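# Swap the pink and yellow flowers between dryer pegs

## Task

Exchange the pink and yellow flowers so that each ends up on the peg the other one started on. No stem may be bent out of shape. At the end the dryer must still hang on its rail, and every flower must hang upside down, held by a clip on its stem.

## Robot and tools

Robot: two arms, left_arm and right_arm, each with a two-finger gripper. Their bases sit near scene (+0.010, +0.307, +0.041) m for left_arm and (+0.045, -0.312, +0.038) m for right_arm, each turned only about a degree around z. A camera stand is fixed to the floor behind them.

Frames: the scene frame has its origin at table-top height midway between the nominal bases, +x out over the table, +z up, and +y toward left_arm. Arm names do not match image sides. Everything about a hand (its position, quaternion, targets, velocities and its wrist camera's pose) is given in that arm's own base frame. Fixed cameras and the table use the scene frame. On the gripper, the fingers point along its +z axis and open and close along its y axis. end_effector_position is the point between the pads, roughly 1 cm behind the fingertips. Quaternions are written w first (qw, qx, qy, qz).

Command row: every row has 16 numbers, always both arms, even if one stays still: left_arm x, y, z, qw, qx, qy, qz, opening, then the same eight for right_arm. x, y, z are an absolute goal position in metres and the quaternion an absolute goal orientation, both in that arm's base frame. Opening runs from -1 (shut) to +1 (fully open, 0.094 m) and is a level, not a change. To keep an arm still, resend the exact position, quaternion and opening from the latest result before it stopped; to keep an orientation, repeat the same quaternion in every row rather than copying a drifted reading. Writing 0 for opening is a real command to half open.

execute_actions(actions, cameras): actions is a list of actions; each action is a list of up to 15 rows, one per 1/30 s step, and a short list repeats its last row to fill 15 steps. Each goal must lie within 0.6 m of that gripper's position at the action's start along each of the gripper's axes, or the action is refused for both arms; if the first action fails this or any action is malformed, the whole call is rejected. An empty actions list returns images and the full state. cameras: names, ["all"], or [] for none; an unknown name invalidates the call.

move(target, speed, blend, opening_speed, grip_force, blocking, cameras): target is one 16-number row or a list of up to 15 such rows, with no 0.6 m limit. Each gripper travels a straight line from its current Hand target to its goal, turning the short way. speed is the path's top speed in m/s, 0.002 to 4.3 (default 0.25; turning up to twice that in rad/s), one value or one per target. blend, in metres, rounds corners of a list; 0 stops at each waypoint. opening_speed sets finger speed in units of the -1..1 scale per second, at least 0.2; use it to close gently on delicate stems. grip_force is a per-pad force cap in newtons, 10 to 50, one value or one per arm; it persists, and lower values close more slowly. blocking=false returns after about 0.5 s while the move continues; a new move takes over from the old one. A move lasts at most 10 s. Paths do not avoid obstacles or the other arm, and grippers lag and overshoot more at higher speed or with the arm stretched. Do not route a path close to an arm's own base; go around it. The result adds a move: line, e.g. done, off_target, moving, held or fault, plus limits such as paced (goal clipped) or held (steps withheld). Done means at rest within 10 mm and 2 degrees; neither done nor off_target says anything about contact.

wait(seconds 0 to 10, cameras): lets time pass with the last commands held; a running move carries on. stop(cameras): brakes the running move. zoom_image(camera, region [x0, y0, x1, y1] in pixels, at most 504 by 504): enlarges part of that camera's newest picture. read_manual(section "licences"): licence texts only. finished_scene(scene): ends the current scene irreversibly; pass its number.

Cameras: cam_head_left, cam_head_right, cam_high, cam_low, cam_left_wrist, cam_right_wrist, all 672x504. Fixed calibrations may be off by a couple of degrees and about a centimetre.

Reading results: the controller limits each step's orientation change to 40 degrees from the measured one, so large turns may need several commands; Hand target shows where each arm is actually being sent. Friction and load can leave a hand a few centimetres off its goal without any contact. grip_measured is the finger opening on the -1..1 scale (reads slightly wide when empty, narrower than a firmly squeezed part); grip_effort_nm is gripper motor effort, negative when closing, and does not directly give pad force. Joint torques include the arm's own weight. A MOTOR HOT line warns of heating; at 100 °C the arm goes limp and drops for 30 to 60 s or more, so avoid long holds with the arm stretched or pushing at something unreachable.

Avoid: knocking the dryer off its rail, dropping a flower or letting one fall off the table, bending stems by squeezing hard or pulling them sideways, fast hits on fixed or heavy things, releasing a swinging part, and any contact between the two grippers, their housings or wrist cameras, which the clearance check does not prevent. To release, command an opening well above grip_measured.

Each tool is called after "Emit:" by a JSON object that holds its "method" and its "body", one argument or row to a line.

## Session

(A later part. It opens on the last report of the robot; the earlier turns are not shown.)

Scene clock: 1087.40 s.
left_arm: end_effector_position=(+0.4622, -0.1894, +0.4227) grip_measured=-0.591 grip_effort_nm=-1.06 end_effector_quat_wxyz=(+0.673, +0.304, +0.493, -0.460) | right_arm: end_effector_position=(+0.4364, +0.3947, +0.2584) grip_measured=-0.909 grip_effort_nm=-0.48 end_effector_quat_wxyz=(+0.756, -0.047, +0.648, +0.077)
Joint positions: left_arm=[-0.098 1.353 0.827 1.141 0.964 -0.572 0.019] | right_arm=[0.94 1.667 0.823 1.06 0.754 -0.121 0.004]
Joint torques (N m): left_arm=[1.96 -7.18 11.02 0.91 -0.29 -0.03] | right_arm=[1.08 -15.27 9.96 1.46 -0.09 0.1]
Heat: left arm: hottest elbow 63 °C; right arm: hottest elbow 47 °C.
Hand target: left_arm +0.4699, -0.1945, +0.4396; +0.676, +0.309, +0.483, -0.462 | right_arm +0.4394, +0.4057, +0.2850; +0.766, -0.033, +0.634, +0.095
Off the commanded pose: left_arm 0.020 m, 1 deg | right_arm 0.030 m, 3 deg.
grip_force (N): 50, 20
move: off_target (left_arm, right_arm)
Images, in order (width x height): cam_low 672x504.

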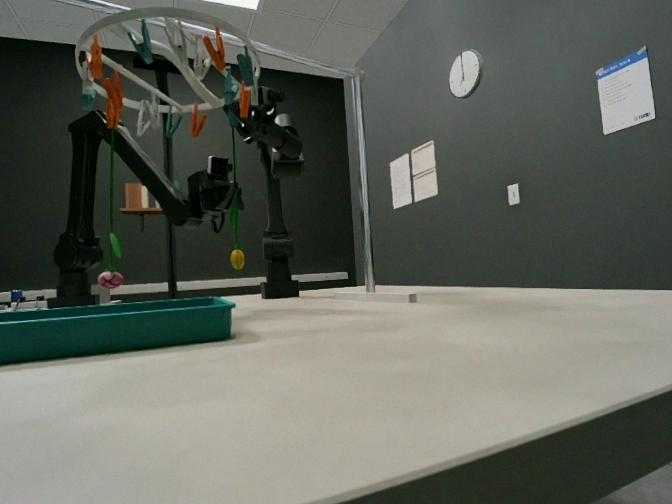

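Emit:
{"method": "move", "body": {
  "target": [
    [0.471, -0.195, 0.440, 0.6763, 0.3094, 0.4830, -0.4623, 0.2, 0.4405, 0.4068, 0.285, 0.7669, -0.0326, 0.6350, 0.0950, -1],
    [0.432, -0.117, 0.402, 0.6763, 0.3094, 0.4830, -0.4623, 0.2, 0.4405, 0.4068, 0.285, 0.7669, -0.0326, 0.6350, 0.0950, -1]
  ],
  "speed": 0.12,
  "cameras": ["cam_low", "cam_left_wrist"]
}}

Emit:
{"method": "zoom_image", "body": {
  "camera": "cam_left_wrist",
  "region": [240, 220, 440, 460]
}}

Scene clock: 1093.07 s.
left_arm: end_effector_position=(+0.4288, -0.1216, +0.4049) grip_measured=+0.198 grip_effort_nm=0.06 end_effector_quat_wxyz=(+0.676, +0.312, +0.481, -0.463) | right_arm: end_effector_position=(+0.4363, +0.3946, +0.2592) grip_measured=-0.909 grip_effort_nm=-0.48 end_effector_quat_wxyz=(+0.757, -0.047, +0.647, +0.077)
Joint positions: left_arm=[0.081 1.365 0.732 1.501 1.106 -0.837 0.056] | right_arm=[0.94 1.666 0.823 1.06 0.754 -0.121 0.004]
Joint torques (N m): left_arm=[3.37 -6.42 6.83 1.57 -0.26 -0.05] | right_arm=[1.08 -15.15 9.98 1.4 -0.09 0.1]
Heat: left arm: hottest elbow 63 °C; right arm: hottest elbow 48 °C.
Hand target: left_arm +0.4319, -0.1171, +0.4019; +0.676, +0.309, +0.483, -0.462 | right_arm +0.4394, +0.4057, +0.2850; +0.766, -0.033, +0.635, +0.095
Off the commanded pose: left_arm 0.006 m, 0 deg | right_arm 0.029 m, 3 deg.
grip_force (N): 50, 20
move: off_target (right_arm)
camera_calibration:
cam_left_wrist: T_world_to_cam=[[-0.92258, -0.385583, 0.0130954, 0.343324], [-0.0448861, 0.0735623, -0.99628, 0.469414], [0.383185, -0.919736, -0.0851744, -0.149319], [0, 0, 0, 1]] pos_world=[0.395031, -0.0394859, 0.450453]
Images, in order (width x height): cam_low 672x504, cam_left_wrist 672x504.

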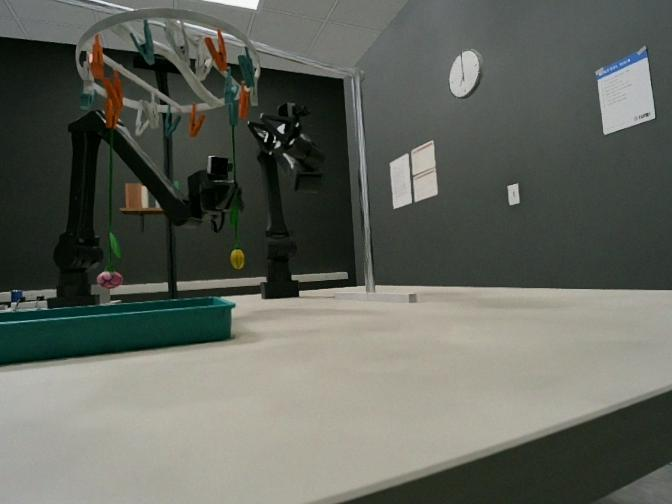

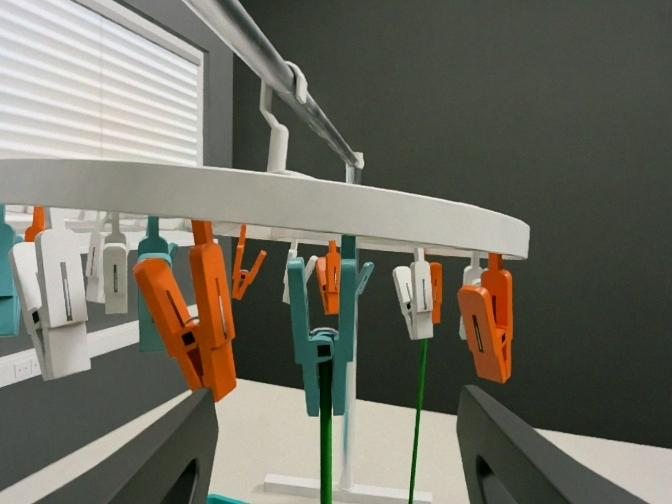

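Scaled by 2.100 from the camera's 672x504 image, which has a finer 960x720 frame.

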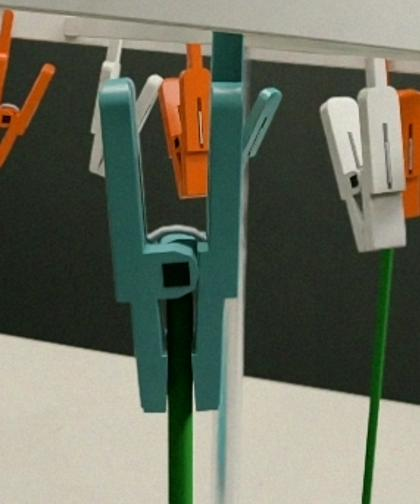

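Emit:
{"method": "move", "body": {
  "target": [
    [0.432, -0.117, 0.402, 0.6763, 0.3094, 0.4830, -0.4623, 0.2, 0.4405, 0.4068, 0.285, 0.7669, -0.0326, 0.6350, 0.0950, -0.4],
    [0.40, -0.05, 0.385, 0.6763, 0.3094, 0.4830, -0.4623, 0.2, 0.335, 0.372, 0.248, 0.7669, -0.0326, 0.6350, 0.0950, -0.4]
  ],
  "speed": 0.12,
  "cameras": ["all"]
}}

Scene clock: 1097.73 s.
left_arm: end_effector_position=(+0.4057, -0.0531, +0.3786) grip_measured=+0.198 grip_effort_nm=0.06 end_effector_quat_wxyz=(+0.666, +0.287, +0.537, -0.431) | right_arm: end_effector_position=(+0.3403, +0.3732, +0.2444) grip_measured=-0.401 grip_effort_nm=0.07 end_effector_quat_wxyz=(+0.763, -0.031, +0.638, +0.094)
Joint positions: left_arm=[0.283 1.312 0.642 1.55 1.228 -0.934 0.056] | right_arm=[1.109 1.599 0.621 1.283 0.916 -0.171 0.028]
Joint torques (N m): left_arm=[3.31 -7.65 6.37 1.5 -0.29 -0.02] | right_arm=[1.26 -12.22 4.82 2.3 -0.07 -0.11]
Heat: left arm: hottest elbow 62 °C; right arm: hottest elbow 48 °C.
Hand target: left_arm +0.4003, -0.0507, +0.3851; +0.672, +0.292, +0.532, -0.424 | right_arm +0.3351, +0.3719, +0.2478; +0.766, -0.033, +0.635, +0.095
Off the commanded pose: left_arm 0.009 m, 8 deg | right_arm 0.007 m, 1 deg.
joint sent to its limit (left arm) — joint 4 (wrist pitch), upper limit. The joint targets are off in orientation, not in position.
grip_force (N): 50, 20
move: off_target (left_arm)
camera_calibration:
cam_left_wrist: T_world_to_cam=[[-0.878508, -0.472735, 0.0688919, 0.305146], [-0.141122, 0.119029, -0.982811, 0.473442], [0.456409, -0.873129, -0.171281, -0.0742295], [0, 0, 0, 1]] pos_world=[0.368765, 0.0230879, 0.431567]
cam_right_wrist: T_world_to_cam=[[0.186461, -0.980406, -0.0635327, 0.316866], [-0.248328, 0.0155357, -0.968551, 0.355685], [0.950561, 0.196374, -0.240565, -0.249171], [0, 0, 0, 1]] pos_world=[0.266095, 0.354062, 0.304689]

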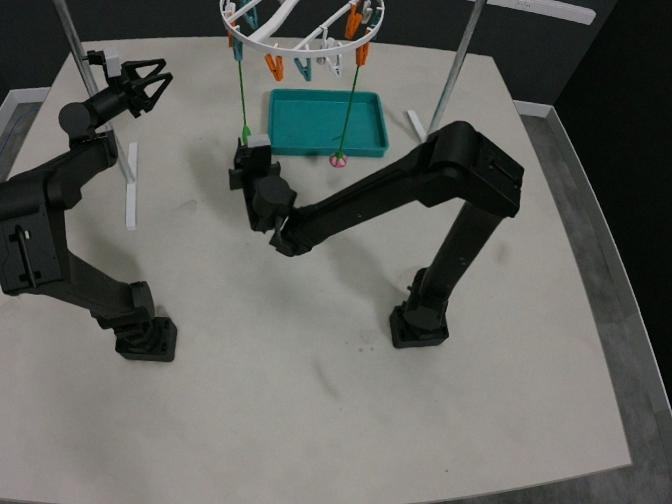

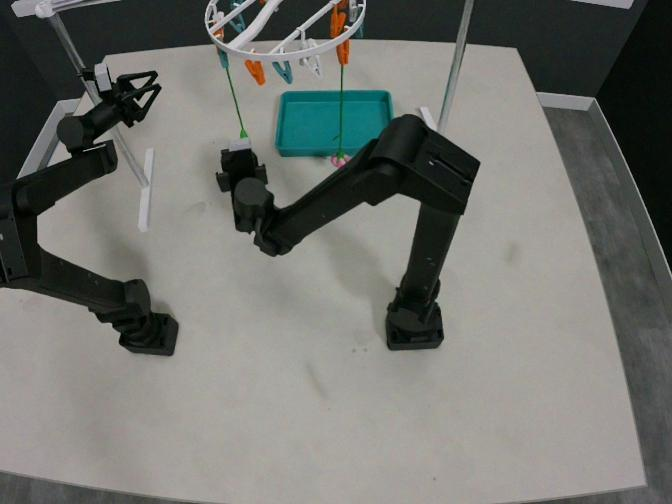

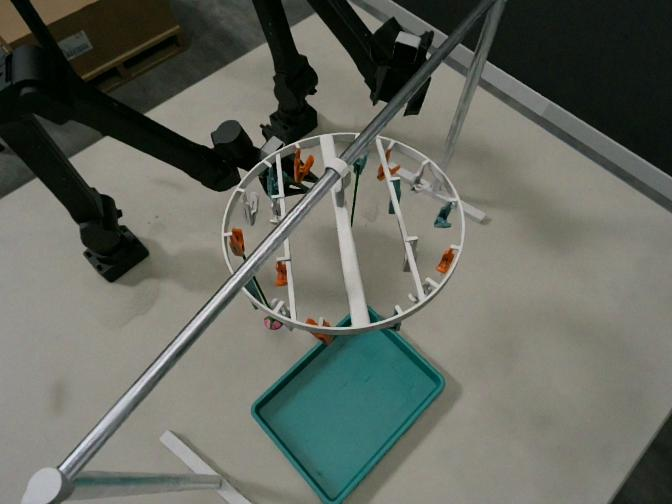

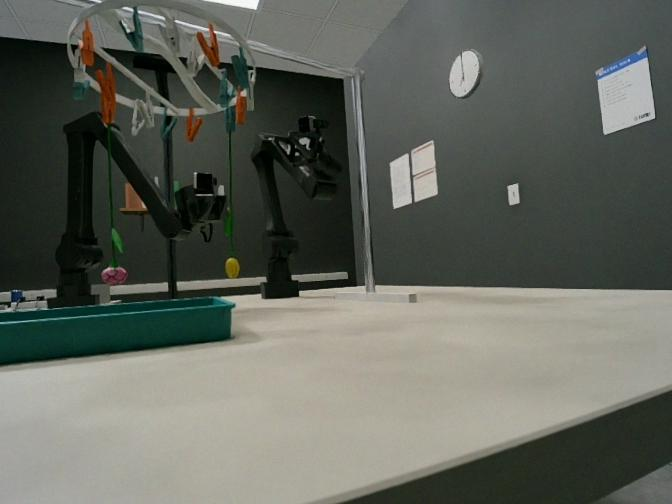

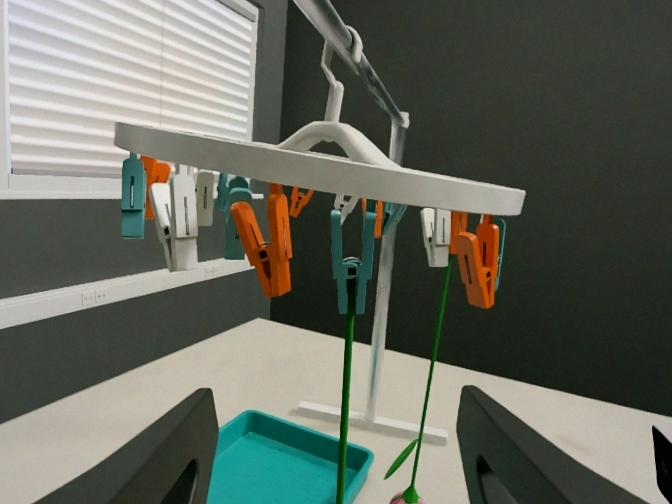

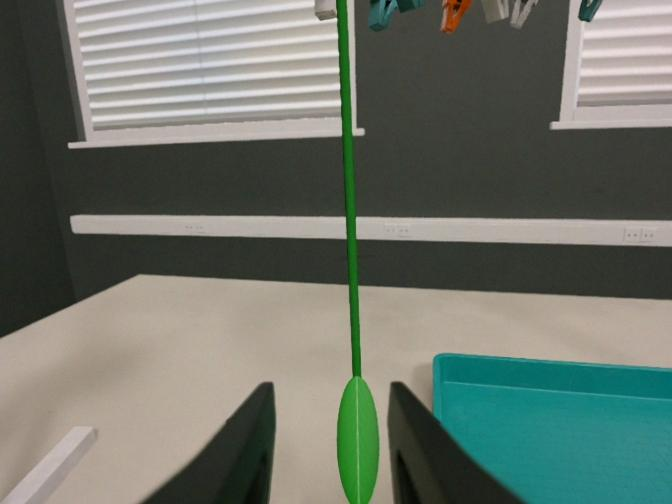

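Emit:
{"method": "finished_scene", "body": {
  "scene": 2
}}

The scene is finished: the task was done.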